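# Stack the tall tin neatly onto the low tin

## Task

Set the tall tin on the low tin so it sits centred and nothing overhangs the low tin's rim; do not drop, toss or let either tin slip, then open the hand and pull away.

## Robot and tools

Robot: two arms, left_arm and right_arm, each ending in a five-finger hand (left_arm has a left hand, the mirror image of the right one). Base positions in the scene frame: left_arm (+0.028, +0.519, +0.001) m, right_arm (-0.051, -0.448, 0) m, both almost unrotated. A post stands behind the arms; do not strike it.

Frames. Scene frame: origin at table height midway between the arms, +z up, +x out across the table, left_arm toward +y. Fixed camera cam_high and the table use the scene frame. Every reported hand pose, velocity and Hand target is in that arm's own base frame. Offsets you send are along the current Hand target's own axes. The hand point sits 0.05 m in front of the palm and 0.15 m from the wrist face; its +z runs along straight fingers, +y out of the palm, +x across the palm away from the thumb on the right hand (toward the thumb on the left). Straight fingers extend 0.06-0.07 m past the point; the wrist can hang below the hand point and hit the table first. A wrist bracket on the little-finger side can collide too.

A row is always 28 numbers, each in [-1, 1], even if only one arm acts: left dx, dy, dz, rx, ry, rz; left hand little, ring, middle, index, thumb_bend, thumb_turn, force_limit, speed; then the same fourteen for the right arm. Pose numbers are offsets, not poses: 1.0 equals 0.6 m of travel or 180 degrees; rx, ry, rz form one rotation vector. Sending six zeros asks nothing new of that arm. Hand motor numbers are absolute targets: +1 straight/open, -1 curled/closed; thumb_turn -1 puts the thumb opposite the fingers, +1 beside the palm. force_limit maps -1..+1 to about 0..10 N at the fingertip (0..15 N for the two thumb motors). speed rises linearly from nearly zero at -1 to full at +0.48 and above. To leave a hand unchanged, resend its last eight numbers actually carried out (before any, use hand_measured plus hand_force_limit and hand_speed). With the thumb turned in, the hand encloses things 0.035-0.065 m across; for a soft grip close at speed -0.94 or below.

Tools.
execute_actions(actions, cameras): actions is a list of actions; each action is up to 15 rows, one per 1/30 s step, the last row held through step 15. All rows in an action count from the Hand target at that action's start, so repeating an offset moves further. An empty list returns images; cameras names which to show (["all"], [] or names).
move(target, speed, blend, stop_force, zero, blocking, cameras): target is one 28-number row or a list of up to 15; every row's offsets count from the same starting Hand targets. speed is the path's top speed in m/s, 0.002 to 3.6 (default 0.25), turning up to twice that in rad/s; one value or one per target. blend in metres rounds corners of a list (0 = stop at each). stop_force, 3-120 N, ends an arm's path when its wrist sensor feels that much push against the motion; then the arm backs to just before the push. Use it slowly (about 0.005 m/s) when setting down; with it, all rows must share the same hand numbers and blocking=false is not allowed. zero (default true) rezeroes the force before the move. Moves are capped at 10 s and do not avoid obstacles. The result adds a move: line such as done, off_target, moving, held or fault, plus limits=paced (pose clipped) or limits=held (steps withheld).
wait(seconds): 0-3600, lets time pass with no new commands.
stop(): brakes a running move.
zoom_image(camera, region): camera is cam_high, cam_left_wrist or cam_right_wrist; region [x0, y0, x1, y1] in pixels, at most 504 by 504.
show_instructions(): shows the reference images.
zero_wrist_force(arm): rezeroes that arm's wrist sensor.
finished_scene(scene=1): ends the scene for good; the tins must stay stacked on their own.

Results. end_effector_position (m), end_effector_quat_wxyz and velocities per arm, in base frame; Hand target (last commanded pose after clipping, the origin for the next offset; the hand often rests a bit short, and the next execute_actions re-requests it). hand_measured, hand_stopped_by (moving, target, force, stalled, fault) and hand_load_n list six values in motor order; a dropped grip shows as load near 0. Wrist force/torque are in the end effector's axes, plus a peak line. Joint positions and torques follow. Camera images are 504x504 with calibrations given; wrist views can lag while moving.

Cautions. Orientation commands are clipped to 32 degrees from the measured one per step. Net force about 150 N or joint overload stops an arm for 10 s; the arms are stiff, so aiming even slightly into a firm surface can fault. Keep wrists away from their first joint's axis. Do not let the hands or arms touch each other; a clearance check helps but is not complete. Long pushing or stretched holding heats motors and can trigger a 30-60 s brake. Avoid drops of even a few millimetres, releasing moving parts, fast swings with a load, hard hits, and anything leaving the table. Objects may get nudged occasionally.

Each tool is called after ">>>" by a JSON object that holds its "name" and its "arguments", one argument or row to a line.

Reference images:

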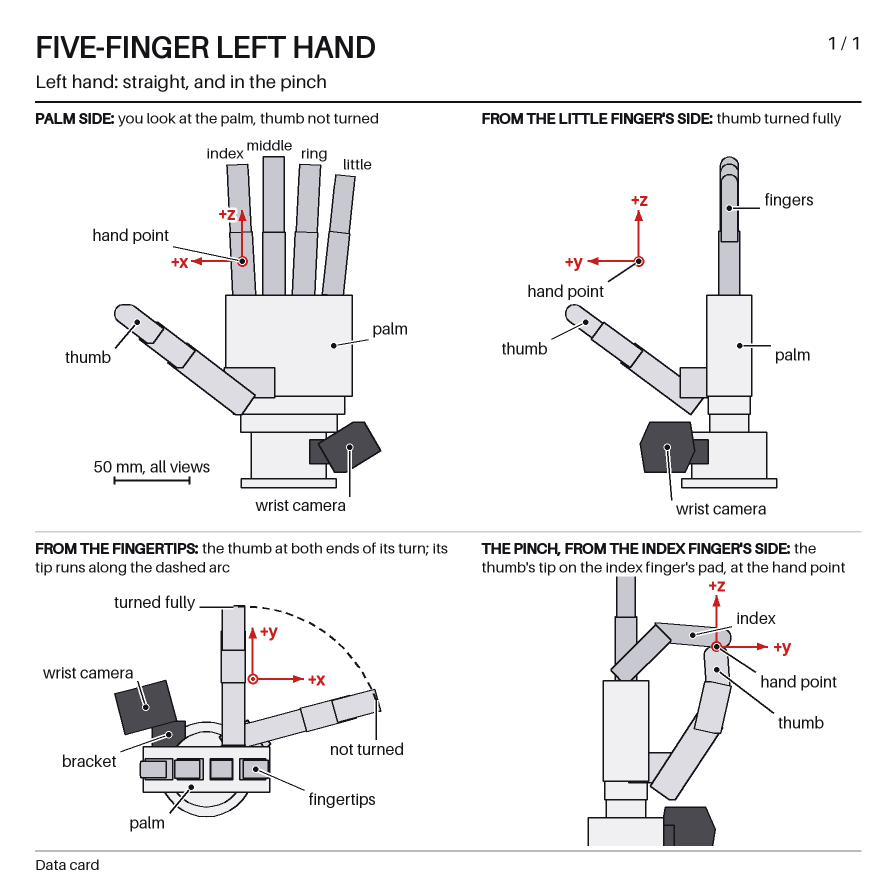

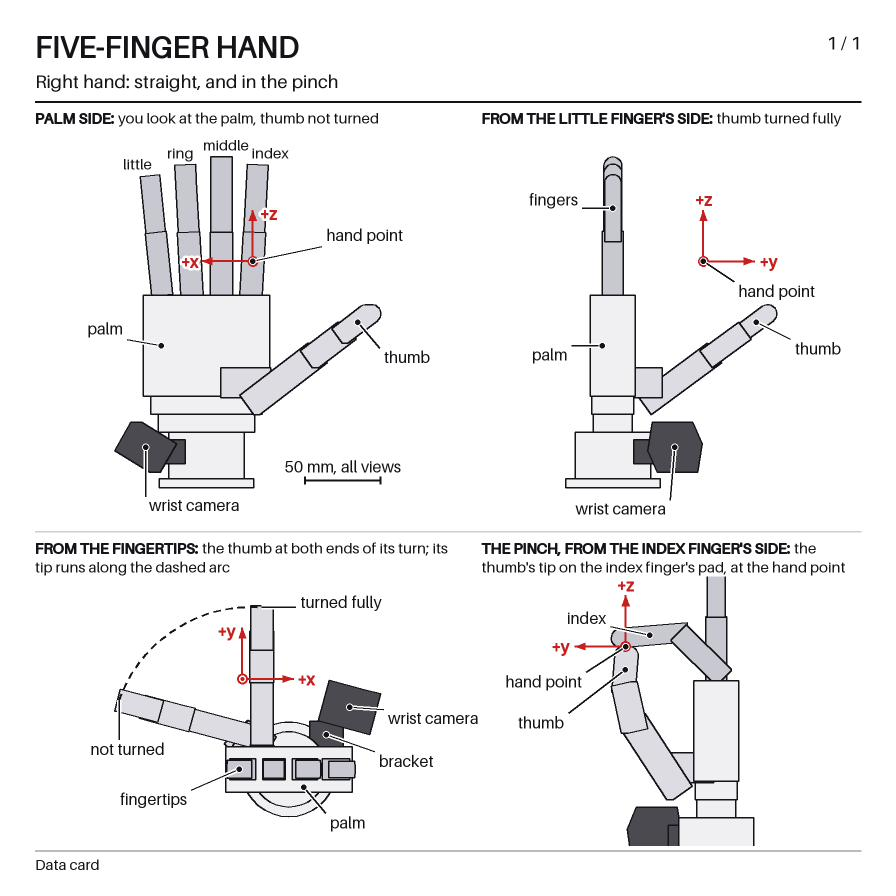

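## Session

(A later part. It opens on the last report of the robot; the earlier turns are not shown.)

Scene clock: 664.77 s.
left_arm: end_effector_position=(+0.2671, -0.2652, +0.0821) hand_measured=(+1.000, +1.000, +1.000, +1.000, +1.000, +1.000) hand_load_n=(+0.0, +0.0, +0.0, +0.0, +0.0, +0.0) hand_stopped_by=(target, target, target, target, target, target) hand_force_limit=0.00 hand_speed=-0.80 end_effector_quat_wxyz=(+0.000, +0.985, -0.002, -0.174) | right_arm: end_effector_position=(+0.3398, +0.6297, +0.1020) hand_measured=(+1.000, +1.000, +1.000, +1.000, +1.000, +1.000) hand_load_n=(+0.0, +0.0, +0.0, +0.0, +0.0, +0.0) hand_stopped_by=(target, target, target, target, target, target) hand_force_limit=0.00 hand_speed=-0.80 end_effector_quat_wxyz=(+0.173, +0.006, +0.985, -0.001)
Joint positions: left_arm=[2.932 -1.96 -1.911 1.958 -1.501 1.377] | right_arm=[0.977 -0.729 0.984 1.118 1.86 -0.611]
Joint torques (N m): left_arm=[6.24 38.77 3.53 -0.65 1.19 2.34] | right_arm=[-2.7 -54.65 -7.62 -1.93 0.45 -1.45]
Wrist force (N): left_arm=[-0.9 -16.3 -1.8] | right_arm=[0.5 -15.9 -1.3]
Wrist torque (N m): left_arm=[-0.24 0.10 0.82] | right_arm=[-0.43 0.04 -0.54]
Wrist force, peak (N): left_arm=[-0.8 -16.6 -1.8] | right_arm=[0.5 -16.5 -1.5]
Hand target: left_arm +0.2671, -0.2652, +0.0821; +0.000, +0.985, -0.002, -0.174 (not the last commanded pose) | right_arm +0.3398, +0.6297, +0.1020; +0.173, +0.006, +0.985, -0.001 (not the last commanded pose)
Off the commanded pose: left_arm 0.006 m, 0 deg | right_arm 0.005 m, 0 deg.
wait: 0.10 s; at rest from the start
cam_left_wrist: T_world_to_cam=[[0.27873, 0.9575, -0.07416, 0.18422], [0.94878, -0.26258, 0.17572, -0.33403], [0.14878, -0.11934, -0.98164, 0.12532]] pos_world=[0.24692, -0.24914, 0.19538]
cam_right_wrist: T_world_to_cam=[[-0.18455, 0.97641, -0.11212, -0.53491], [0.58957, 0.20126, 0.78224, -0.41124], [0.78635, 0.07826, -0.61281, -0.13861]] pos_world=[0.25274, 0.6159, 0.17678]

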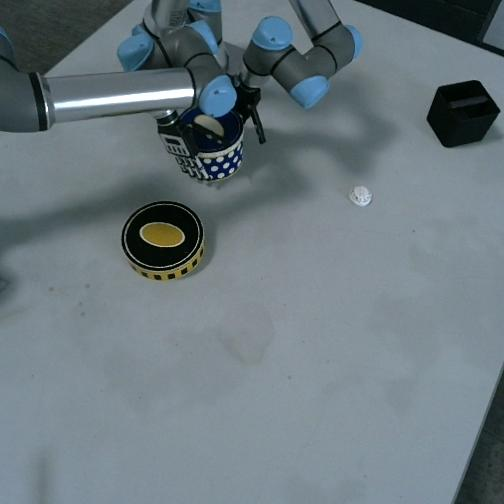

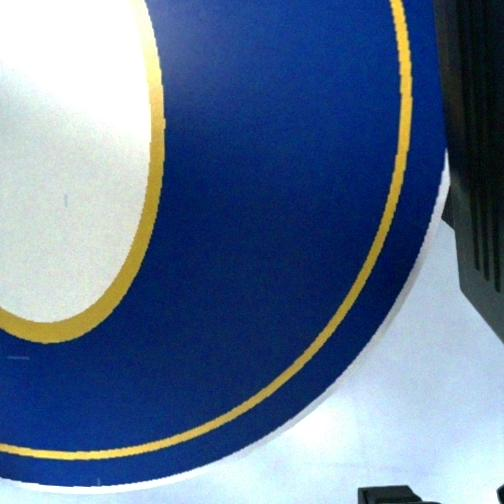

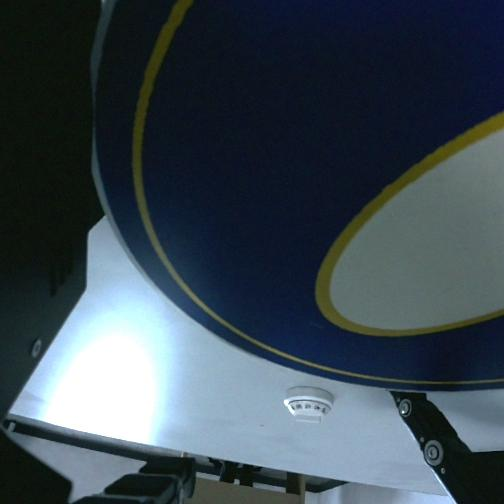

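>>> {"name": "move", "arguments": {
  "target": [
    [0,-0.01,0,0,0,0,1,1,1,1,1,1,0,-0.8,0,-0.01,0,0,0,0,1,1,1,1,1,1,0,-0.8],
    [-0.0068,-0.01,-0.0188,0,0,0,1,1,1,1,1,1,0,-0.8,-0.0068,-0.01,-0.0188,0,0,0,1,1,1,1,1,1,0,-0.8]
  ],
  "speed": 0.03
}}

>>> {"name": "move", "arguments": {
  "target": [0,0.035,0,0,0,0,1,1,1,1,1,1,0,-0.8,0,0.035,0,0,0,0,1,1,1,1,1,1,0,-0.8],
  "speed": 0.007,
  "stop_force": 5,
  "cameras": ["all"]
}}

Scene clock: 681.97 s.
left_arm: end_effector_position=(+0.2671, -0.2592, +0.0940) hand_measured=(+1.000, +1.000, +1.000, +1.000, +1.000, +1.000) hand_load_n=(+0.0, +0.0, +0.0, +0.0, +0.0, +0.0) hand_stopped_by=(target, target, target, target, target, target) hand_force_limit=0.00 hand_speed=-0.80 end_effector_quat_wxyz=(+0.000, +0.985, -0.002, -0.174) | right_arm: end_effector_position=(+0.3397, +0.6237, +0.1140) hand_measured=(+1.000, +1.000, +1.000, +1.000, +1.000, +1.000) hand_load_n=(+0.0, +0.0, +0.0, +0.0, +0.0, +0.0) hand_stopped_by=(target, target, target, target, target, target) hand_force_limit=0.00 hand_speed=-0.80 end_effector_quat_wxyz=(+0.173, +0.006, +0.985, -0.001)
Joint positions: left_arm=[2.948 -1.934 -1.911 1.931 -1.506 1.393] | right_arm=[0.971 -0.753 0.997 1.128 1.859 -0.616]
Joint torques (N m): left_arm=[10.71 38 20.56 -4.28 -2.35 2.63] | right_arm=[-6.27 -54.49 -30.58 4.02 -1.89 -1.39]
Wrist force (N): left_arm=[-2.7 0.3 -1.8] | right_arm=[0.3 2.0 0.5]
Wrist torque (N m): left_arm=[0.28 0.13 -0.16] | right_arm=[0.40 -0.03 0.21]
Wrist force, peak (N): left_arm=[-0.6 -16.7 -1.7] | right_arm=[0.5 -16.5 -1.0]
Hand target: left_arm +0.2671, -0.2592, +0.0941; +0.000, +0.985, -0.002, -0.174 | right_arm +0.3397, +0.6237, +0.1140; +0.173, +0.006, +0.985, -0.001
Off the commanded pose: left_arm 0.000 m, 0 deg | right_arm 0.000 m, 0 deg.
move: done

Scene clock: 684.43 s.
left_arm: end_effector_position=(+0.2671, -0.2681, +0.0941) hand_measured=(+1.000, +1.000, +1.000, +1.000, +1.000, +1.000) hand_load_n=(+0.0, +0.0, +0.0, +0.0, +0.0, +0.0) hand_stopped_by=(target, target, target, target, target, target) hand_force_limit=0.00 hand_speed=-0.80 end_effector_quat_wxyz=(+0.000, +0.985, -0.002, -0.174) | right_arm: end_effector_position=(+0.3398, +0.6326, +0.1140) hand_measured=(+1.000, +1.000, +1.000, +1.000, +1.000, +1.000) hand_load_n=(+0.0, +0.0, +0.0, +0.0, +0.0, +0.0) hand_stopped_by=(target, target, target, target, target, target) hand_force_limit=0.00 hand_speed=-0.80 end_effector_quat_wxyz=(+0.173, +0.006, +0.985, -0.001)
Joint positions: left_arm=[2.924 -1.943 -1.896 1.927 -1.498 1.37] | right_arm=[0.979 -0.729 0.954 1.149 1.86 -0.608]
Joint torques (N m): left_arm=[9.39 39.01 2.06 -0.39 -0.98 2.41] | right_arm=[-5.36 -54.01 -4.83 -0.04 -2.99 -1.87]
Wrist force (N): left_arm=[-2.0 -4.2 -1.3] | right_arm=[-1.2 -4.1 -0.9]
Wrist torque (N m): left_arm=[0.19 0.10 0.13] | right_arm=[0.23 0.09 -0.14]
Wrist force, peak (N): left_arm=[-2.7 -12.2 -2.3] | right_arm=[-0.6 -10.9 -0.2]
Hand target: left_arm +0.2671, -0.2681, +0.0941; +0.000, +0.985, -0.002, -0.174 (not the last commanded pose) | right_arm +0.3398, +0.6326, +0.1140; +0.173, +0.006, +0.985, -0.001 (not the last commanded pose)
Off the commanded pose: left_arm 0.012 m, 0 deg | right_arm 0.012 m, 0 deg.
move: contact (left_arm, right_arm)
cam_left_wrist: T_world_to_cam=[[0.27873, 0.9575, -0.07416, 0.18779], [0.94878, -0.26258, 0.17572, -0.33687], [0.14878, -0.11934, -0.98164, 0.13677]] pos_world=[0.24692, -0.25194, 0.20738]
cam_right_wrist: T_world_to_cam=[[-0.18455, 0.97641, -0.11212, -0.53639], [0.58957, 0.20126, 0.78224, -0.42121], [0.78635, 0.07826, -0.61281, -0.13148]] pos_world=[0.25274, 0.6188, 0.18878]

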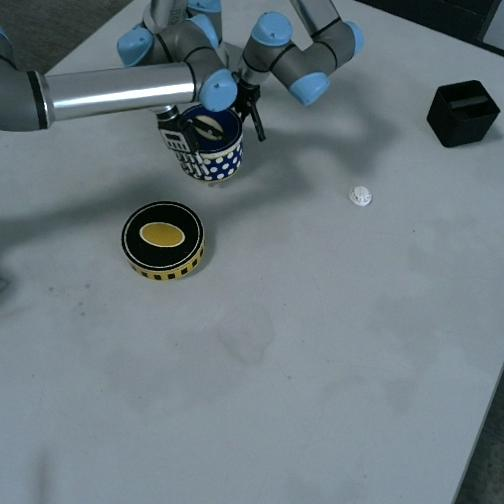

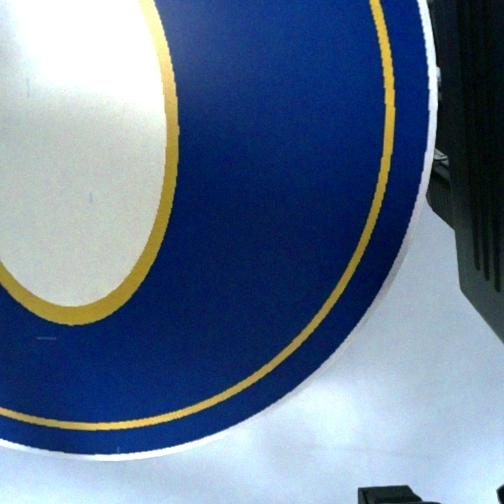

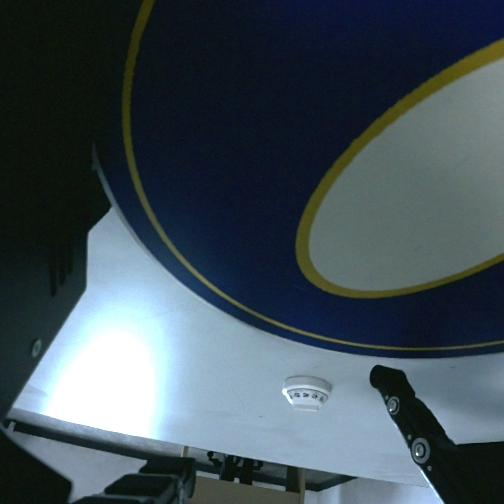

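>>> {"name": "move", "arguments": {
  "target": [0,0.01,0,0,0,0,1,1,1,1,1,1,0,-0.8,0,0.01,0,0,0,0,1,1,1,1,1,1,0,-0.8],
  "speed": 0.003,
  "stop_force": 18,
  "zero": false,
  "cameras": ["cam_left_wrist","cam_right_wrist"]
}}

Scene clock: 698.30 s.
left_arm: end_effector_position=(+0.2672, -0.2684, +0.0941) hand_measured=(+1.000, +1.000, +1.000, +1.000, +1.000, +1.000) hand_load_n=(+0.0, +0.0, +0.0, +0.5, +0.0, +0.0) hand_stopped_by=(target, target, target, target, target, target) hand_force_limit=0.00 hand_speed=-0.80 end_effector_quat_wxyz=(+0.000, +0.985, -0.002, -0.174) | right_arm: end_effector_position=(+0.3398, +0.6329, +0.1140) hand_measured=(+1.000, +1.000, +1.000, +1.000, +1.000, +1.000) hand_load_n=(+0.0, +0.0, +0.0, +0.0, +0.0, +0.0) hand_stopped_by=(target, target, target, target, target, target) hand_force_limit=0.00 hand_speed=-0.80 end_effector_quat_wxyz=(+0.173, +0.006, +0.985, -0.001)
Joint positions: left_arm=[2.923 -1.944 -1.895 1.927 -1.498 1.369] | right_arm=[0.98 -0.728 0.952 1.151 1.86 -0.608]
Joint torques (N m): left_arm=[5.88 38.64 4.08 -0.41 1.97 2.35] | right_arm=[-0.08 -53.7 -7.33 -2.79 0.37 -1.71]
Wrist force (N): left_arm=[-1.5 -17.7 -1.5] | right_arm=[-1.7 -17.0 -2.1]
Wrist torque (N m): left_arm=[-0.08 0.06 0.80] | right_arm=[-0.12 0.19 -0.60]
Wrist force, peak (N): left_arm=[-2.1 -22.3 -2.0] | right_arm=[0.0 -21.1 0.2]
Hand target: left_arm +0.2672, -0.2684, +0.0941; +0.000, +0.985, -0.002, -0.174 (not the last commanded pose) | right_arm +0.3398, +0.6329, +0.1140; +0.173, +0.006, +0.985, -0.001 (not the last commanded pose)
Off the commanded pose: left_arm 0.006 m, 0 deg | right_arm 0.006 m, 0 deg.
move: contact (left_arm, right_arm)
cam_left_wrist: T_world_to_cam=[[0.27869, 0.95754, -0.0738, 0.18809], [0.94874, -0.26257, 0.17592, -0.3371], [0.14908, -0.11904, -0.98163, 0.1367]] pos_world=[0.24702, -0.25234, 0.20738]
cam_right_wrist: T_world_to_cam=[[-0.18463, 0.97637, -0.11228, -0.53662], [0.58977, 0.20146, 0.78204, -0.42141], [0.78618, 0.07817, -0.61303, -0.13137]] pos_world=[0.25274, 0.6191, 0.18878]

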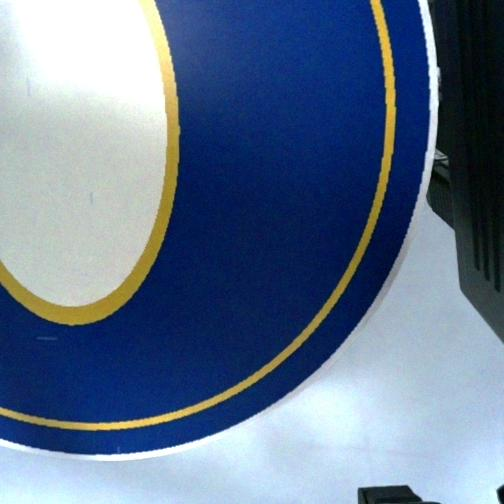

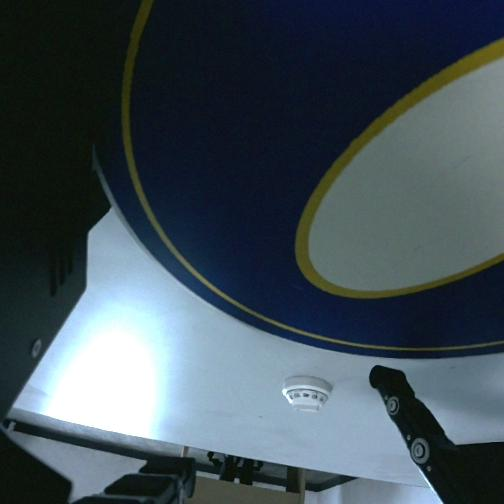

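>>> {"name": "move", "arguments": {
  "target": [-0.0034,0,-0.0094,0,0,0,1,1,1,1,1,1,0,-0.8,-0.0034,0,-0.0094,0,0,0,1,1,1,1,1,1,0,-0.8],
  "speed": 0.01,
  "cameras": ["all"]
}}

>>> {"name": "zoom_image", "arguments": {
  "camera": "cam_high",
  "region": [150, 70, 280, 200]
}}

Scene clock: 705.97 s.
left_arm: end_effector_position=(+0.2672, -0.2684, +0.1000) hand_measured=(+1.000, +1.000, +1.000, +1.000, +1.000, +1.000) hand_load_n=(+0.0, +0.0, +0.0, +0.0, +0.0, +0.0) hand_stopped_by=(target, target, target, target, target, target) hand_force_limit=0.00 hand_speed=-0.80 end_effector_quat_wxyz=(+0.000, +0.985, -0.002, -0.174) | right_arm: end_effector_position=(+0.3398, +0.6329, +0.1199) hand_measured=(+1.000, +1.000, +1.000, +1.000, +1.000, +1.000) hand_load_n=(+0.0, +0.0, +0.0, +0.0, +0.0, +0.0) hand_stopped_by=(target, target, target, target, target, target) hand_force_limit=0.00 hand_speed=-0.80 end_effector_quat_wxyz=(+0.173, +0.006, +0.985, -0.001)
Joint positions: left_arm=[2.923 -1.934 -1.89 1.912 -1.498 1.369] | right_arm=[0.98 -0.732 0.943 1.163 1.86 -0.608]
Joint torques (N m): left_arm=[6.8 39.41 21.63 -4.05 2.18 2.39] | right_arm=[0.62 -56.87 -36.64 0.43 0.54 -1.69]
Wrist force (N): left_arm=[-1.7 -19.0 -0.4] | right_arm=[1.2 -18.5 2.3]
Wrist torque (N m): left_arm=[-0.23 0.14 0.84] | right_arm=[-0.53 -0.16 -0.50]
Wrist force, peak (N): left_arm=[-1.4 -19.1 -0.8] | right_arm=[0.6 -18.7 2.6]
Hand target: left_arm +0.2672, -0.2684, +0.1001; +0.000, +0.985, -0.002, -0.174 | right_arm +0.3398, +0.6329, +0.1200; +0.173, +0.006, +0.985, -0.001
Off the commanded pose: left_arm 0.000 m, 0 deg | right_arm 0.000 m, 0 deg.
move: done
cam_left_wrist: T_world_to_cam=[[0.27869, 0.95754, -0.07377, 0.18852], [0.94873, -0.26256, 0.17602, -0.33815], [0.14918, -0.11904, -0.98162, 0.14247]] pos_world=[0.24702, -0.25234, 0.21328]
cam_right_wrist: T_world_to_cam=[[-0.18463, 0.97637, -0.11228, -0.53595], [0.58977, 0.20146, 0.78204, -0.42602], [0.78618, 0.07817, -0.61303, -0.12775]] pos_world=[0.25274, 0.6191, 0.19468]

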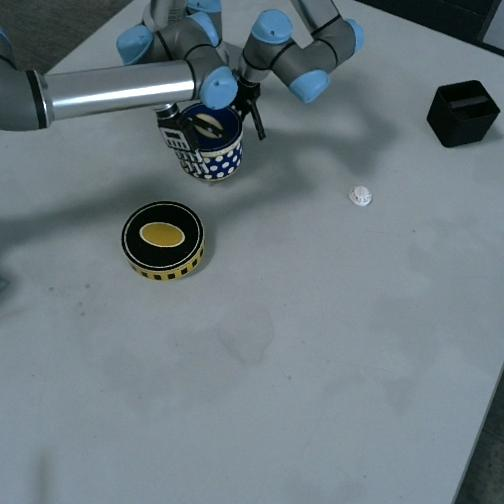

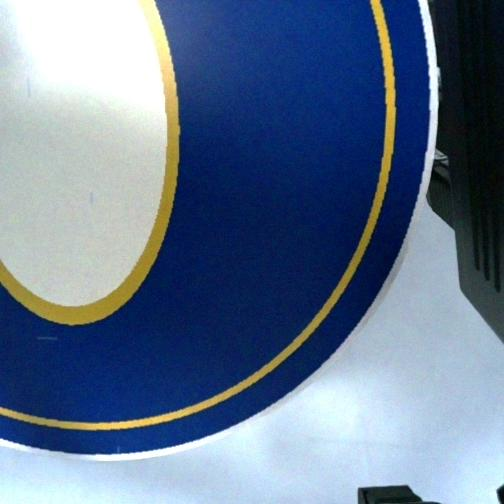

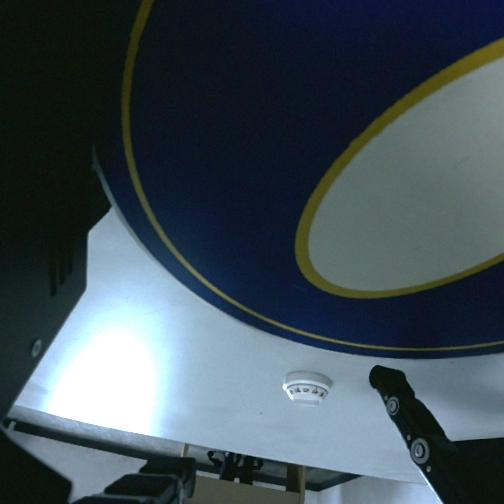

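Scaled by 3.877.

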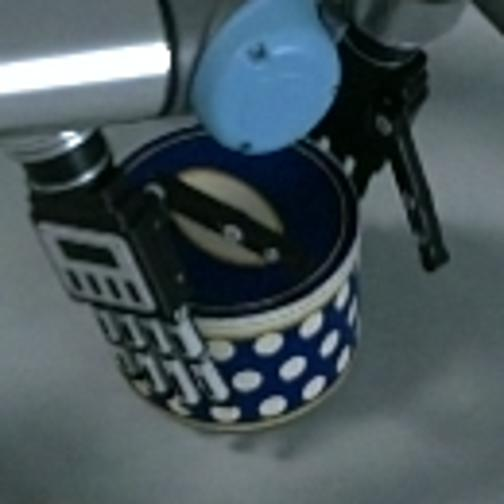

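>>> {"name": "move", "arguments": {
  "target": [-0.0114,0.0001,-0.0313,0,0,0,1,1,1,1,1,1,0,-0.8,-0.0114,0.0001,-0.0313,0,0,0,1,1,1,1,1,1,0,-0.8],
  "speed": 0.03
}}

Scene clock: 716.70 s.
left_arm: end_effector_position=(+0.2672, -0.2685, +0.1200) hand_measured=(+1.000, +1.000, +1.000, +1.000, +1.000, +1.000) hand_load_n=(+0.0, +0.5, +0.0, +0.0, +0.0, +0.0) hand_stopped_by=(target, target, target, target, target, target) hand_force_limit=0.00 hand_speed=-0.80 end_effector_quat_wxyz=(+0.000, +0.985, -0.002, -0.174) | right_arm: end_effector_position=(+0.3399, +0.6329, +0.1399) hand_measured=(+1.000, +1.000, +1.000, +1.000, +1.000, +1.000) hand_load_n=(+0.0, +0.0, +0.0, +0.0, +0.0, -0.5) hand_stopped_by=(target, target, target, target, target, target) hand_force_limit=0.00 hand_speed=-0.80 end_effector_quat_wxyz=(+0.173, +0.006, +0.985, -0.001)
Joint positions: left_arm=[2.923 -1.904 -1.87 1.861 -1.498 1.369] | right_arm=[0.98 -0.743 0.911 1.206 1.86 -0.608]
Joint torques (N m): left_arm=[-10.99 38.3 23.33 -3.98 6.1 -3] | right_arm=[8.4 -56.96 -35.88 -0.11 0.34 0.77]
Wrist force (N): left_arm=[-1.4 -22.0 -0.6] | right_arm=[1.2 -21.7 2.1]
Wrist torque (N m): left_arm=[-0.31 0.10 1.00] | right_arm=[-0.68 -0.16 -0.61]
Wrist force, peak (N): left_arm=[-1.7 -22.4 -0.5] | right_arm=[1.2 -21.7 2.1]
Hand target: left_arm +0.2672, -0.2685, +0.1201; +0.000, +0.985, -0.002, -0.174 | right_arm +0.3399, +0.6329, +0.1400; +0.173, +0.006, +0.985, -0.001
Off the commanded pose: left_arm 0.000 m, 0 deg | right_arm 0.000 m, 0 deg.
move: done

>>> {"name": "move", "arguments": {
  "target": [-0.0314,0.0,-0.0862,0,0,0,1,1,1,1,1,1,0,-0.8,-0.0314,0.0,-0.0862,0,0,0,1,1,1,1,1,1,0,-0.8],
  "speed": 0.04,
  "cameras": ["all"]
}}

>>> {"name": "zoom_image", "arguments": {
  "camera": "cam_high",
  "region": [110, 60, 310, 290]
}}

Scene clock: 723.80 s.
left_arm: end_effector_position=(+0.2671, -0.2685, +0.1751) hand_measured=(+1.000, +1.000, +1.000, +1.000, +1.000, +1.000) hand_load_n=(+0.0, +0.0, +0.0, +0.0, +0.0, +0.0) hand_stopped_by=(target, target, target, target, target, target) hand_force_limit=0.00 hand_speed=-0.80 end_effector_quat_wxyz=(+0.000, +0.985, -0.002, -0.174) | right_arm: end_effector_position=(+0.3399, +0.6329, +0.1950) hand_measured=(+1.000, +1.000, +1.000, +1.000, +1.000, +1.000) hand_load_n=(+0.0, +0.5, +0.0, +0.0, +0.0, +0.0) hand_stopped_by=(target, target, target, target, target, target) hand_force_limit=0.00 hand_speed=-0.80 end_effector_quat_wxyz=(+0.173, +0.006, +0.985, -0.001)
Joint positions: left_arm=[2.923 -1.833 -1.802 1.722 -1.498 1.369] | right_arm=[0.98 -0.761 0.802 1.333 1.86 -0.608]
Joint torques (N m): left_arm=[-11.87 37.05 23.02 -3.74 6.8 -2.96] | right_arm=[2.15 -49.08 -37.92 -0.96 -3.93 -0.26]
Wrist force (N): left_arm=[-1.3 -26.5 -1.0] | right_arm=[1.0 -27.1 2.3]
Wrist torque (N m): left_arm=[-0.29 0.09 1.21] | right_arm=[-0.86 -0.11 -0.78]
Wrist force, peak (N): left_arm=[-1.7 -26.7 -0.6] | right_arm=[1.0 -27.1 2.3]
Hand target: left_arm +0.2671, -0.2685, +0.1751; +0.000, +0.985, -0.002, -0.174 | right_arm +0.3399, +0.6329, +0.1950; +0.173, +0.006, +0.985, -0.001
Off the commanded pose: left_arm 0.000 m, 0 deg | right_arm 0.000 m, 0 deg.
move: done
cam_left_wrist: T_world_to_cam=[[0.27869, 0.95754, -0.0738, 0.19419], [0.94874, -0.26257, 0.17592, -0.35128], [0.14908, -0.11904, -0.98163, 0.21622]] pos_world=[0.24692, -0.25244, 0.28838]
cam_right_wrist: T_world_to_cam=[[-0.18476, 0.97634, -0.11233, -0.52744], [0.58963, 0.20156, 0.78212, -0.48486], [0.78626, 0.07827, -0.61292, -0.0819]] pos_world=[0.25284, 0.6191, 0.26978]

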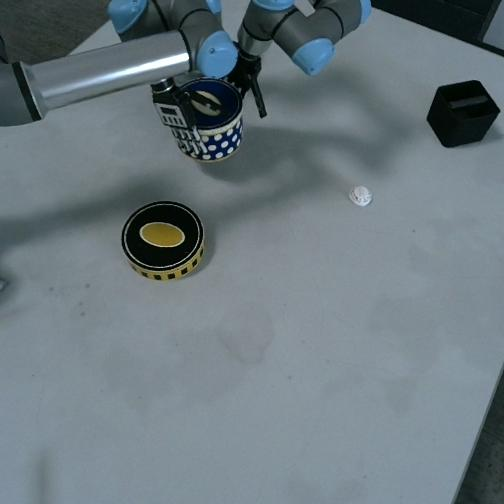

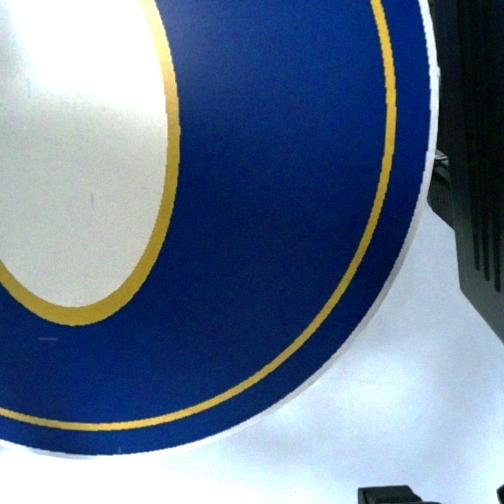

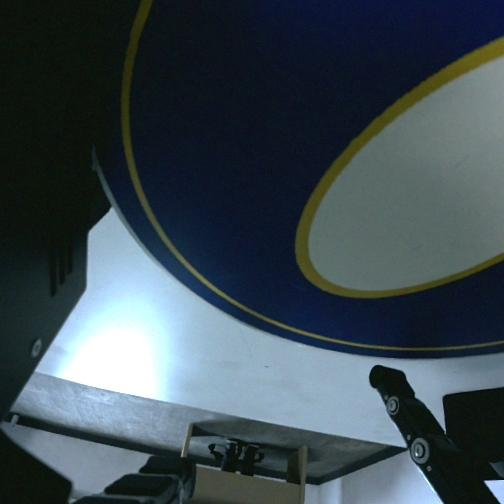

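Scaled by 2.191.

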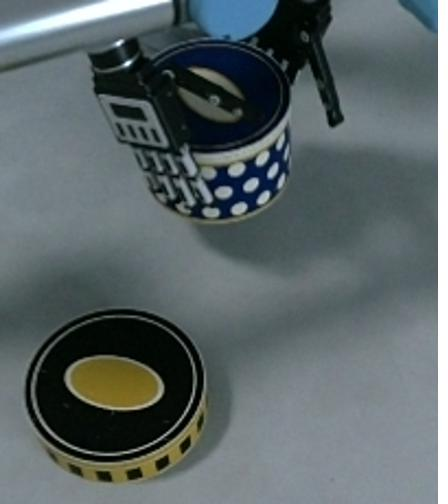

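>>> {"name": "move", "arguments": {
  "target": [0.01756,0.09137,-0.00634,0,0,0,1,1,1,1,1,1,0,-0.8,-0.01776,-0.09167,0.00644,0,0,0,1,1,1,1,1,1,0,-0.8],
  "speed": 0.04
}}

Scene clock: 746.53 s.
left_arm: end_effector_position=(+0.2781, -0.3233, +0.1751) hand_measured=(+1.000, +1.000, +1.000, +1.000, +1.000, +1.000) hand_load_n=(+0.0, +0.0, +0.0, +0.0, +0.0, +0.0) hand_stopped_by=(target, target, target, target, target, target) hand_force_limit=0.00 hand_speed=-0.80 end_effector_quat_wxyz=(+0.000, +0.985, -0.002, -0.174) | right_arm: end_effector_position=(+0.3506, +0.5778, +0.1950) hand_measured=(+1.000, +1.000, +1.000, +1.000, +1.000, +1.000) hand_load_n=(+0.0, +0.0, +0.0, +0.0, +0.0, +0.0) hand_stopped_by=(target, target, target, target, target, target) hand_force_limit=0.00 hand_speed=-0.80 end_effector_quat_wxyz=(+0.173, +0.006, +0.985, -0.001)
Joint positions: left_arm=[2.793 -1.924 -1.674 1.697 -1.455 1.246] | right_arm=[0.909 -0.903 1.044 1.214 1.846 -0.68]
Joint torques (N m): left_arm=[-16.95 16.42 22.83 -3.59 7.08 -3.15] | right_arm=[-1.61 -50.8 -8.76 -3.38 -4.9 -1.89]
Wrist force (N): left_arm=[-1.7 -19.6 -0.6] | right_arm=[1.1 -17.5 2.4]
Wrist torque (N m): left_arm=[-0.19 0.12 0.88] | right_arm=[-0.25 -0.13 -0.41]
Wrist force, peak (N): left_arm=[-1.4 -27.1 -1.1] | right_arm=[1.3 -27.2 2.4]
Hand target: left_arm +0.2781, -0.3233, +0.1751; +0.000, +0.985, -0.002, -0.174 | right_arm +0.3506, +0.5778, +0.1950; +0.173, +0.006, +0.985, -0.001
Off the commanded pose: left_arm 0.000 m, 0 deg | right_arm 0.000 m, 0 deg.
move: done

>>> {"name": "move", "arguments": {
  "target": [0.02195,0.11473,-0.00793,0,0,0,1,1,1,1,1,1,0,-0.8,-0.0222,-0.1141,0.00805,0,0,0,1,1,1,1,1,1,0,-0.8],
  "speed": 0.04
}}

Scene clock: 754.40 s.
left_arm: end_effector_position=(+0.2918, -0.3922, +0.1751) hand_measured=(+1.000, +1.000, +1.000, +1.000, +1.000, +1.000) hand_load_n=(+0.0, +0.5, +0.0, +0.0, +0.0, +0.0) hand_stopped_by=(target, target, target, target, target, target) hand_force_limit=0.00 hand_speed=-0.80 end_effector_quat_wxyz=(+0.000, +0.985, -0.002, -0.174) | right_arm: end_effector_position=(+0.3639, +0.5092, +0.1950) hand_measured=(+1.000, +1.000, +1.000, +1.000, +1.000, +1.000) hand_load_n=(+0.0, +0.0, +0.5, +0.0, +0.0, +0.0) hand_stopped_by=(target, target, target, target, target, target) hand_force_limit=0.00 hand_speed=-0.80 end_effector_quat_wxyz=(+0.173, +0.006, +0.985, -0.001)
Joint positions: left_arm=[2.661 -2.048 -1.486 1.65 -1.413 1.119] | right_arm=[0.804 -1.05 1.275 1.102 1.822 -0.786]
Joint torques (N m): left_arm=[-19.93 21.13 26.95 -2.32 8.57 -3.1] | right_arm=[0.78 -45.69 -10.24 -4.13 -6.19 -1.97]
Wrist force (N): left_arm=[-1.7 -26.6 -0.6] | right_arm=[0.9 -25.9 2.2]
Wrist torque (N m): left_arm=[-0.41 0.14 1.19] | right_arm=[-0.77 -0.10 -0.71]
Wrist force, peak (N): left_arm=[-1.8 -26.6 -0.3] | right_arm=[0.8 -25.9 2.2]
Hand target: left_arm +0.2918, -0.3922, +0.1751; +0.000, +0.985, -0.002, -0.174 | right_arm +0.3639, +0.5092, +0.1950; +0.173, +0.006, +0.985, -0.001
Off the commanded pose: left_arm 0.000 m, 0 deg | right_arm 0.000 m, 0 deg.
move: done

>>> {"name": "move", "arguments": {
  "target": [0.02195,0.1144,-0.00793,0,0,0,1,1,1,1,1,1,0,-0.8,-0.0222,-0.11445,0.00805,0,0,0,1,1,1,1,1,1,0,-0.8],
  "speed": 0.04,
  "cameras": ["all"]
}}

Scene clock: 760.53 s.
left_arm: end_effector_position=(+0.3056, -0.4609, +0.1750) hand_measured=(+1.000, +1.000, +1.000, +1.000, +1.000, +1.000) hand_load_n=(+0.0, +0.5, +0.0, +0.0, +0.0, +0.0) hand_stopped_by=(target, target, target, target, target, target) hand_force_limit=0.00 hand_speed=-0.80 end_effector_quat_wxyz=(+0.000, +0.985, -0.002, -0.174) | right_arm: end_effector_position=(+0.3772, +0.4404, +0.1950) hand_measured=(+1.000, +1.000, +1.000, +1.000, +1.000, +1.000) hand_load_n=(+0.0, +0.0, +0.0, +0.0, -0.5, +0.0) hand_stopped_by=(target, target, target, target, target, target) hand_force_limit=0.00 hand_speed=-0.80 end_effector_quat_wxyz=(+0.173, +0.006, +0.985, -0.001)
Joint positions: left_arm=[2.555 -2.186 -1.262 1.581 -1.382 1.016] | right_arm=[0.677 -1.179 1.459 1.017 1.789 -0.912]
Joint torques (N m): left_arm=[-19.08 27.57 27.47 -2.31 7.86 -3.18] | right_arm=[0.28 -39.91 -8.94 -3.52 -6.65 -1.93]
Wrist force (N): left_arm=[-1.6 -25.2 -0.2] | right_arm=[1.1 -24.1 2.6]
Wrist torque (N m): left_arm=[-0.37 0.17 1.14] | right_arm=[-0.63 -0.16 -0.61]
Wrist force, peak (N): left_arm=[-1.9 -27.0 -0.4] | right_arm=[1.0 -26.3 2.7]
Hand target: left_arm +0.3056, -0.4609, +0.1750; +0.000, +0.985, -0.002, -0.174 | right_arm +0.3773, +0.4403, +0.1950; +0.173, +0.006, +0.985, -0.001
Off the commanded pose: left_arm 0.000 m, 0 deg | right_arm 0.000 m, 0 deg.
move: done
cam_left_wrist: T_world_to_cam=[[0.27869, 0.95754, -0.07377, 0.36768], [0.94872, -0.26257, 0.17602, -0.43833], [0.14918, -0.11904, -0.98162, 0.18745]] pos_world=[0.28542, -0.44484, 0.28828]
cam_right_wrist: T_world_to_cam=[[-0.18463, 0.97637, -0.11228, -0.33266], [0.58977, 0.20146, 0.78204, -0.46801], [0.78618, 0.07817, -0.61303, -0.09621]] pos_world=[0.29024, 0.4266, 0.26968]

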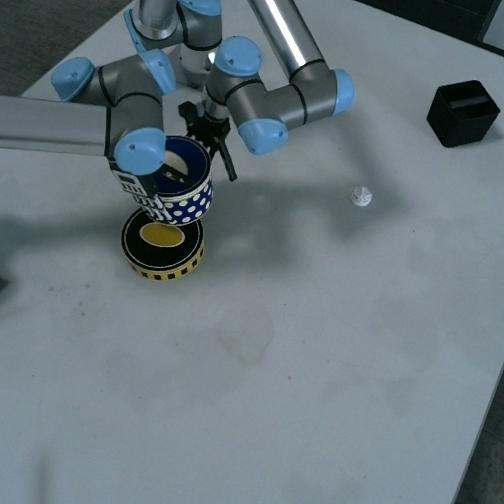

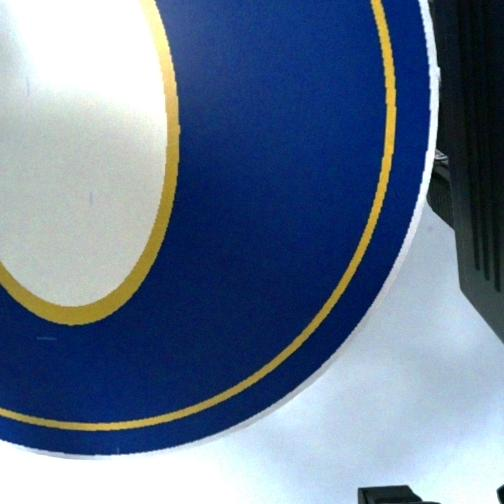

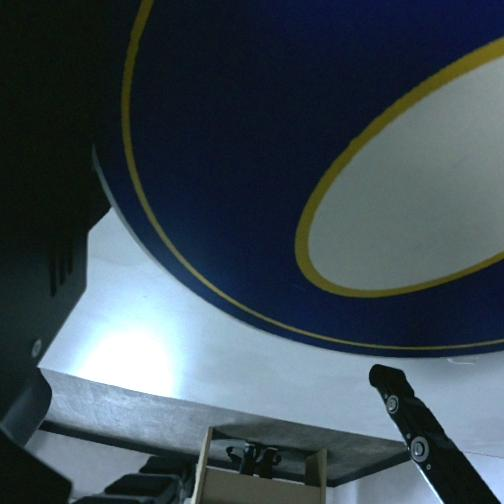

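>>> {"name": "move", "arguments": {
  "target": [0.02634,0.13725,-0.00951,0,0,0,1,1,1,1,1,1,0,-0.8,-0.02664,-0.13732,0.00966,0,0,0,1,1,1,1,1,1,0,-0.8],
  "speed": 0.04,
  "cameras": ["all"]
}}

>>> {"name": "zoom_image", "arguments": {
  "camera": "cam_high",
  "region": [70, 120, 270, 320]
}}

Scene clock: 768.07 s.
left_arm: end_effector_position=(+0.3220, -0.5433, +0.1750) hand_measured=(+1.000, +1.000, +1.000, +1.000, +1.000, +1.000) hand_load_n=(+0.0, +0.5, +0.0, +0.0, +0.0, +0.0) hand_stopped_by=(target, target, target, target, target, target) hand_force_limit=0.00 hand_speed=-0.80 end_effector_quat_wxyz=(+0.000, +0.985, -0.002, -0.174) | right_arm: end_effector_position=(+0.3932, +0.3578, +0.1950) hand_measured=(+1.000, +1.000, +1.000, +1.000, +1.000, +1.000) hand_load_n=(+0.0, +0.0, +0.0, +0.0, -0.5, +0.0) hand_stopped_by=(target, target, target, target, target, target) hand_force_limit=0.00 hand_speed=-0.80 end_effector_quat_wxyz=(+0.173, +0.006, +0.985, -0.001)
Joint positions: left_arm=[2.454 -2.382 -0.917 1.453 -1.353 0.918] | right_arm=[0.489 -1.312 1.632 0.942 1.735 -1.095]
Joint torques (N m): left_arm=[-19.05 32.76 28.82 -1.71 7.46 -3.17] | right_arm=[0.95 -34.07 -8.12 -2.69 -7.07 -1.98]
Wrist force (N): left_arm=[-1.7 -24.9 -0.4] | right_arm=[1.1 -23.9 2.3]
Wrist torque (N m): left_arm=[-0.40 0.15 1.11] | right_arm=[-0.67 -0.17 -0.61]
Wrist force, peak (N): left_arm=[-1.7 -25.9 -0.5] | right_arm=[0.7 -24.4 2.7]
Hand target: left_arm +0.3220, -0.5434, +0.1750; +0.000, +0.985, -0.002, -0.174 | right_arm +0.3932, +0.3577, +0.1950; +0.173, +0.006, +0.985, -0.001
Off the commanded pose: left_arm 0.000 m, 0 deg | right_arm 0.000 m, 0 deg.
move: done
cam_left_wrist: T_world_to_cam=[[0.27869, 0.95754, -0.07377, 0.442], [0.94872, -0.26257, 0.17602, -0.47551], [0.14918, -0.11904, -0.98162, 0.17509]] pos_world=[0.30182, -0.52724, 0.28818]
cam_right_wrist: T_world_to_cam=[[-0.18463, 0.97637, -0.11228, -0.24905], [0.58977, 0.20146, 0.78204, -0.46081], [0.78618, 0.07817, -0.61303, -0.10233]] pos_world=[0.30624, 0.344, 0.26968]

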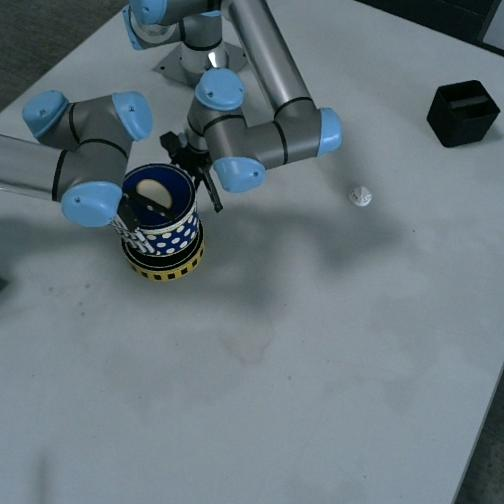

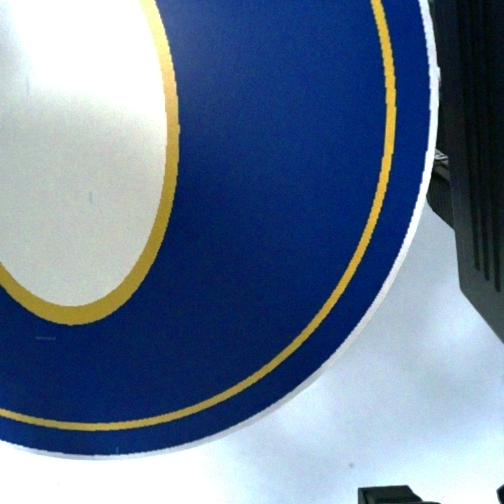

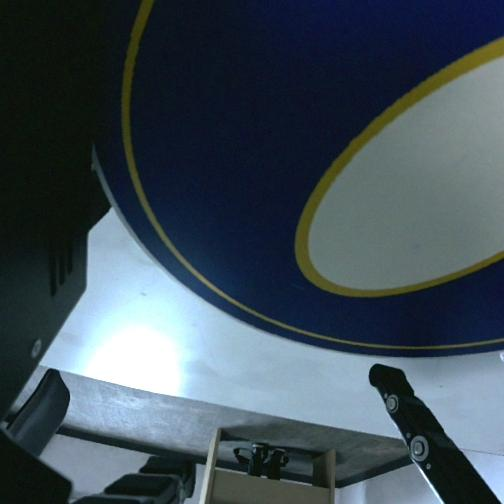

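Scaled by 2.520.

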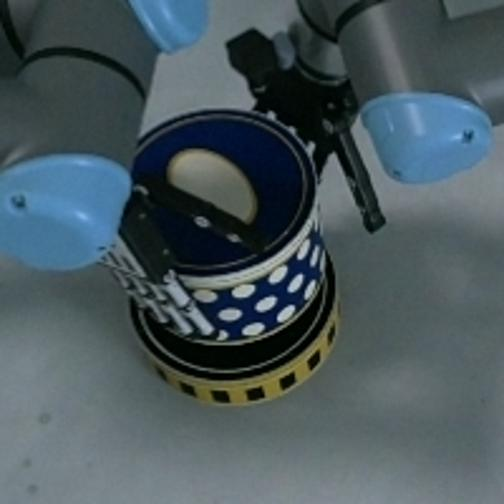

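>>> {"name": "move", "arguments": {
  "target": [0.01539,0.0,0.04232,0,0,0,1,1,1,1,1,1,0,-0.8,0.01539,0.0,0.04232,0,0,0,1,1,1,1,1,1,0,-0.8],
  "speed": 0.04,
  "cameras": ["all"]
}}

>>> {"name": "zoom_image", "arguments": {
  "camera": "cam_high",
  "region": [100, 160, 230, 290]
}}

Scene clock: 786.30 s.
left_arm: end_effector_position=(+0.3220, -0.5434, +0.1480) hand_measured=(+1.000, +1.000, +1.000, +1.000, +1.000, +1.000) hand_load_n=(+0.0, +0.0, +0.0, +0.0, +0.0, +0.5) hand_stopped_by=(target, target, target, target, target, target) hand_force_limit=0.00 hand_speed=-0.80 end_effector_quat_wxyz=(+0.000, +0.985, -0.002, -0.174) | right_arm: end_effector_position=(+0.3932, +0.3577, +0.1680) hand_measured=(+1.000, +1.000, +1.000, +1.000, +1.000, +1.000) hand_load_n=(+0.0, +0.0, +0.0, +0.0, +0.0, +0.0) hand_stopped_by=(target, target, target, target, target, target) hand_force_limit=0.00 hand_speed=-0.80 end_effector_quat_wxyz=(+0.173, +0.006, +0.985, -0.001)
Joint positions: left_arm=[2.454 -2.397 -0.961 1.512 -1.353 0.918] | right_arm=[0.489 -1.29 1.677 0.876 1.735 -1.095]
Joint torques (N m): left_arm=[-17.46 33.85 9.2 1.65 4.89 -2.42] | right_arm=[10.34 -22.5 -8.16 -2.35 -4.76 1.18]
Wrist force (N): left_arm=[-1.6 -23.6 -0.6] | right_arm=[0.8 -22.0 2.5]
Wrist torque (N m): left_arm=[-0.37 0.14 1.06] | right_arm=[-0.53 -0.11 -0.57]
Wrist force, peak (N): left_arm=[-1.3 -25.4 -0.7] | right_arm=[1.0 -24.3 2.7]
Hand target: left_arm +0.3220, -0.5434, +0.1479; +0.000, +0.985, -0.002, -0.174 | right_arm +0.3932, +0.3577, +0.1679; +0.173, +0.006, +0.985, -0.001
Off the commanded pose: left_arm 0.000 m, 0 deg | right_arm 0.000 m, 0 deg.
move: done
cam_left_wrist: T_world_to_cam=[[0.27869, 0.95754, -0.0738, 0.44002], [0.94874, -0.26257, 0.17592, -0.47075], [0.14908, -0.11904, -0.98163, 0.14872]] pos_world=[0.30182, -0.52724, 0.26128]
cam_right_wrist: T_world_to_cam=[[-0.18463, 0.97637, -0.11228, -0.25209], [0.58977, 0.20146, 0.78204, -0.43971], [0.78618, 0.07817, -0.61303, -0.11874]] pos_world=[0.30614, 0.344, 0.24278]

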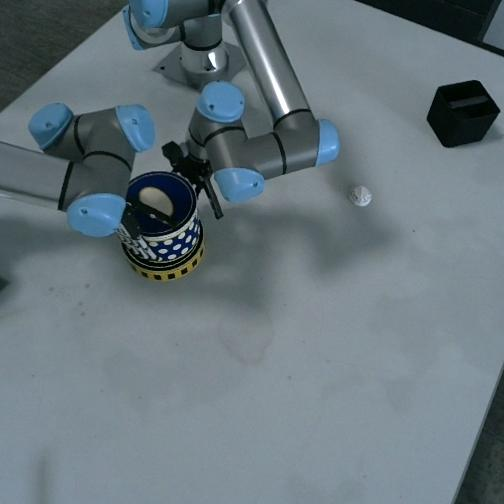

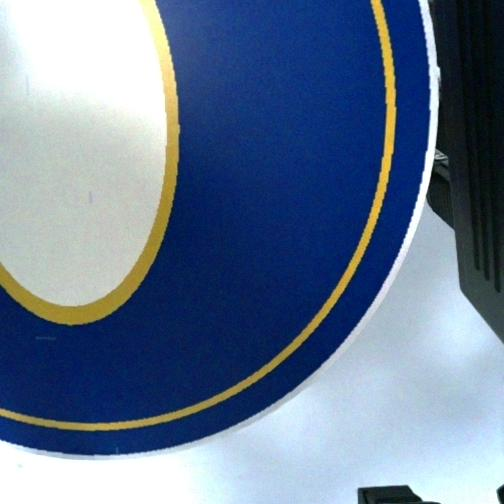

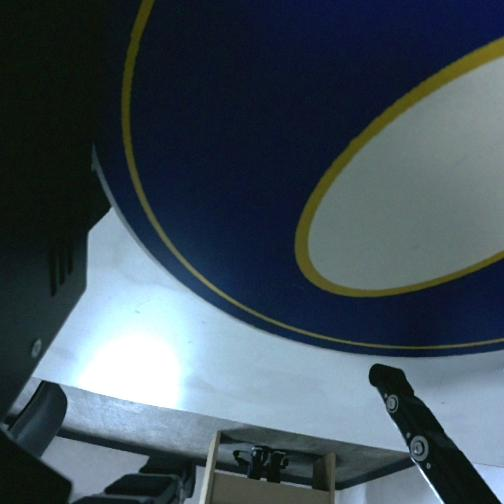

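Scaled by 3.877.

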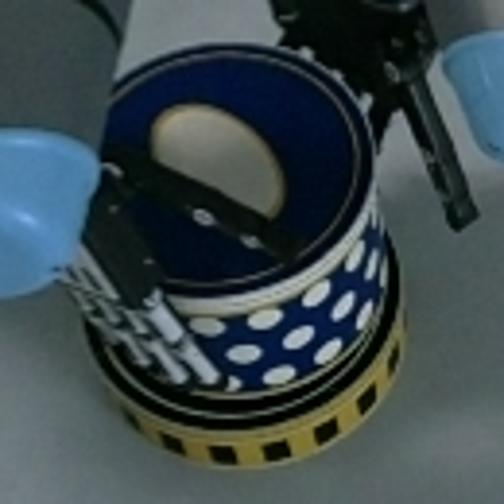

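>>> {"name": "move", "arguments": {
  "target": [0.00395,0.00999,-0.00143,0,0,0,1,1,1,1,1,1,0,-0.8,-0.00394,-0.00995,0.00142,0,0,0,1,1,1,1,1,1,0,-0.8],
  "speed": 0.02,
  "cameras": ["cam_high"]
}}

>>> {"name": "zoom_image", "arguments": {
  "camera": "cam_high",
  "region": [110, 200, 220, 290]
}}

Scene clock: 826.17 s.
left_arm: end_effector_position=(+0.3245, -0.5493, +0.1479) hand_measured=(+1.000, +1.000, +1.000, +1.000, +1.000, +1.000) hand_load_n=(+0.0, +0.0, +0.0, +0.0, +0.0, +0.0) hand_stopped_by=(target, target, target, target, target, target) hand_force_limit=0.00 hand_speed=-0.80 end_effector_quat_wxyz=(+0.000, +0.985, -0.002, -0.174) | right_arm: end_effector_position=(+0.3957, +0.3518, +0.1679) hand_measured=(+1.000, +1.000, +1.000, +1.000, +1.000, +1.000) hand_load_n=(+0.0, +0.0, +0.0, +0.0, +0.0, +0.0) hand_stopped_by=(target, target, target, target, target, target) hand_force_limit=0.00 hand_speed=-0.80 end_effector_quat_wxyz=(+0.173, +0.006, +0.985, -0.001)
Joint positions: left_arm=[2.449 -2.415 -0.928 1.498 -1.352 0.913] | right_arm=[0.472 -1.297 1.685 0.872 1.73 -1.112]
Joint torques (N m): left_arm=[-19.42 34.39 27.86 -2.11 7.36 -3.3] | right_arm=[0.86 -35.68 -7.84 -2.53 -7.08 -1.81]
Wrist force (N): left_arm=[-1.6 -24.2 -0.5] | right_arm=[0.4 -23.1 2.4]
Wrist torque (N m): left_arm=[-0.39 0.14 1.10] | right_arm=[-0.64 -0.07 -0.63]
Wrist force, peak (N): left_arm=[-1.6 -24.4 -0.6] | right_arm=[0.4 -23.1 2.4]
Hand target: left_arm +0.3245, -0.5494, +0.1479; +0.000, +0.985, -0.002, -0.174 | right_arm +0.3957, +0.3517, +0.1679; +0.173, +0.006, +0.985, -0.001
Off the commanded pose: left_arm 0.000 m, 0 deg | right_arm 0.000 m, 0 deg.
move: done

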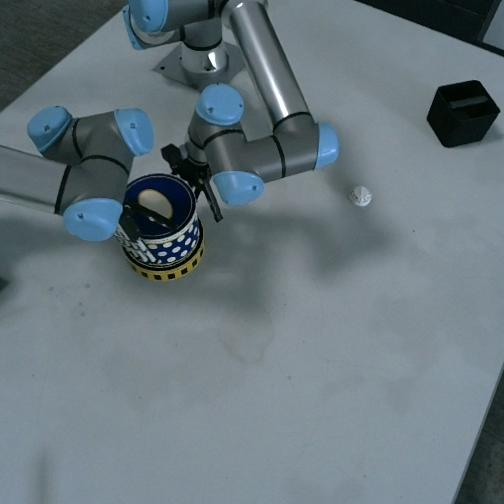

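Scaled by 4.582.

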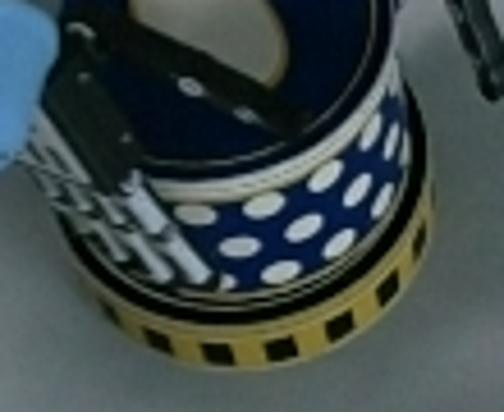

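>>> {"name": "move", "arguments": {
  "target": [0.00285,0.0,0.00784,0,0,0,1,1,1,1,1,1,0,-0.8,0.00285,0.0,0.00784,0,0,0,1,1,1,1,1,1,0,-0.8],
  "speed": 0.02,
  "cameras": ["cam_high"]
}}

>>> {"name": "zoom_image", "arguments": {
  "camera": "cam_high",
  "region": [110, 200, 220, 290]
}}

Scene clock: 839.27 s.
left_arm: end_effector_position=(+0.3245, -0.5494, +0.1430) hand_measured=(+1.000, +1.000, +1.000, +1.000, +1.000, +1.000) hand_load_n=(+0.0, +0.0, +0.0, +0.0, +0.0, +0.0) hand_stopped_by=(target, target, target, target, target, target) hand_force_limit=0.00 hand_speed=-0.80 end_effector_quat_wxyz=(+0.000, +0.985, -0.002, -0.174) | right_arm: end_effector_position=(+0.3957, +0.3517, +0.1630) hand_measured=(+1.000, +1.000, +1.000, +1.000, +1.000, +1.000) hand_load_n=(+0.0, +0.0, +0.0, +0.0, +0.0, +0.0) hand_stopped_by=(target, target, target, target, target, target) hand_force_limit=0.00 hand_speed=-0.80 end_effector_quat_wxyz=(+0.173, +0.006, +0.985, -0.001)
Joint positions: left_arm=[2.449 -2.418 -0.935 1.508 -1.352 0.913] | right_arm=[0.472 -1.292 1.693 0.859 1.73 -1.112]
Joint torques (N m): left_arm=[-19.21 34.37 9.82 1.84 6.95 -3.02] | right_arm=[1.48 -22.5 -7.87 -2.42 -6.68 -1.72]
Wrist force (N): left_arm=[-1.7 -23.6 -0.6] | right_arm=[0.9 -22.0 2.6]
Wrist torque (N m): left_arm=[-0.35 0.15 1.07] | right_arm=[-0.53 -0.14 -0.56]
Wrist force, peak (N): left_arm=[-1.6 -24.9 -0.9] | right_arm=[1.2 -23.7 2.5]
Hand target: left_arm +0.3245, -0.5494, +0.1429; +0.000, +0.985, -0.002, -0.174 | right_arm +0.3957, +0.3517, +0.1629; +0.173, +0.006, +0.985, -0.001
Off the commanded pose: left_arm 0.000 m, 0 deg | right_arm 0.000 m, 0 deg.
move: done

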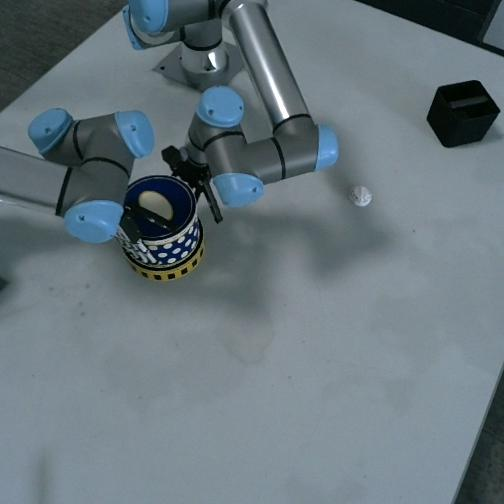

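Scaled by 4.582.

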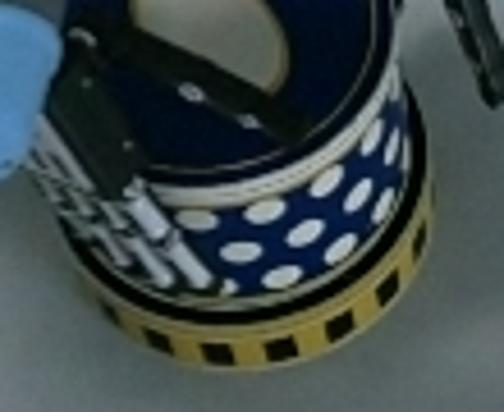

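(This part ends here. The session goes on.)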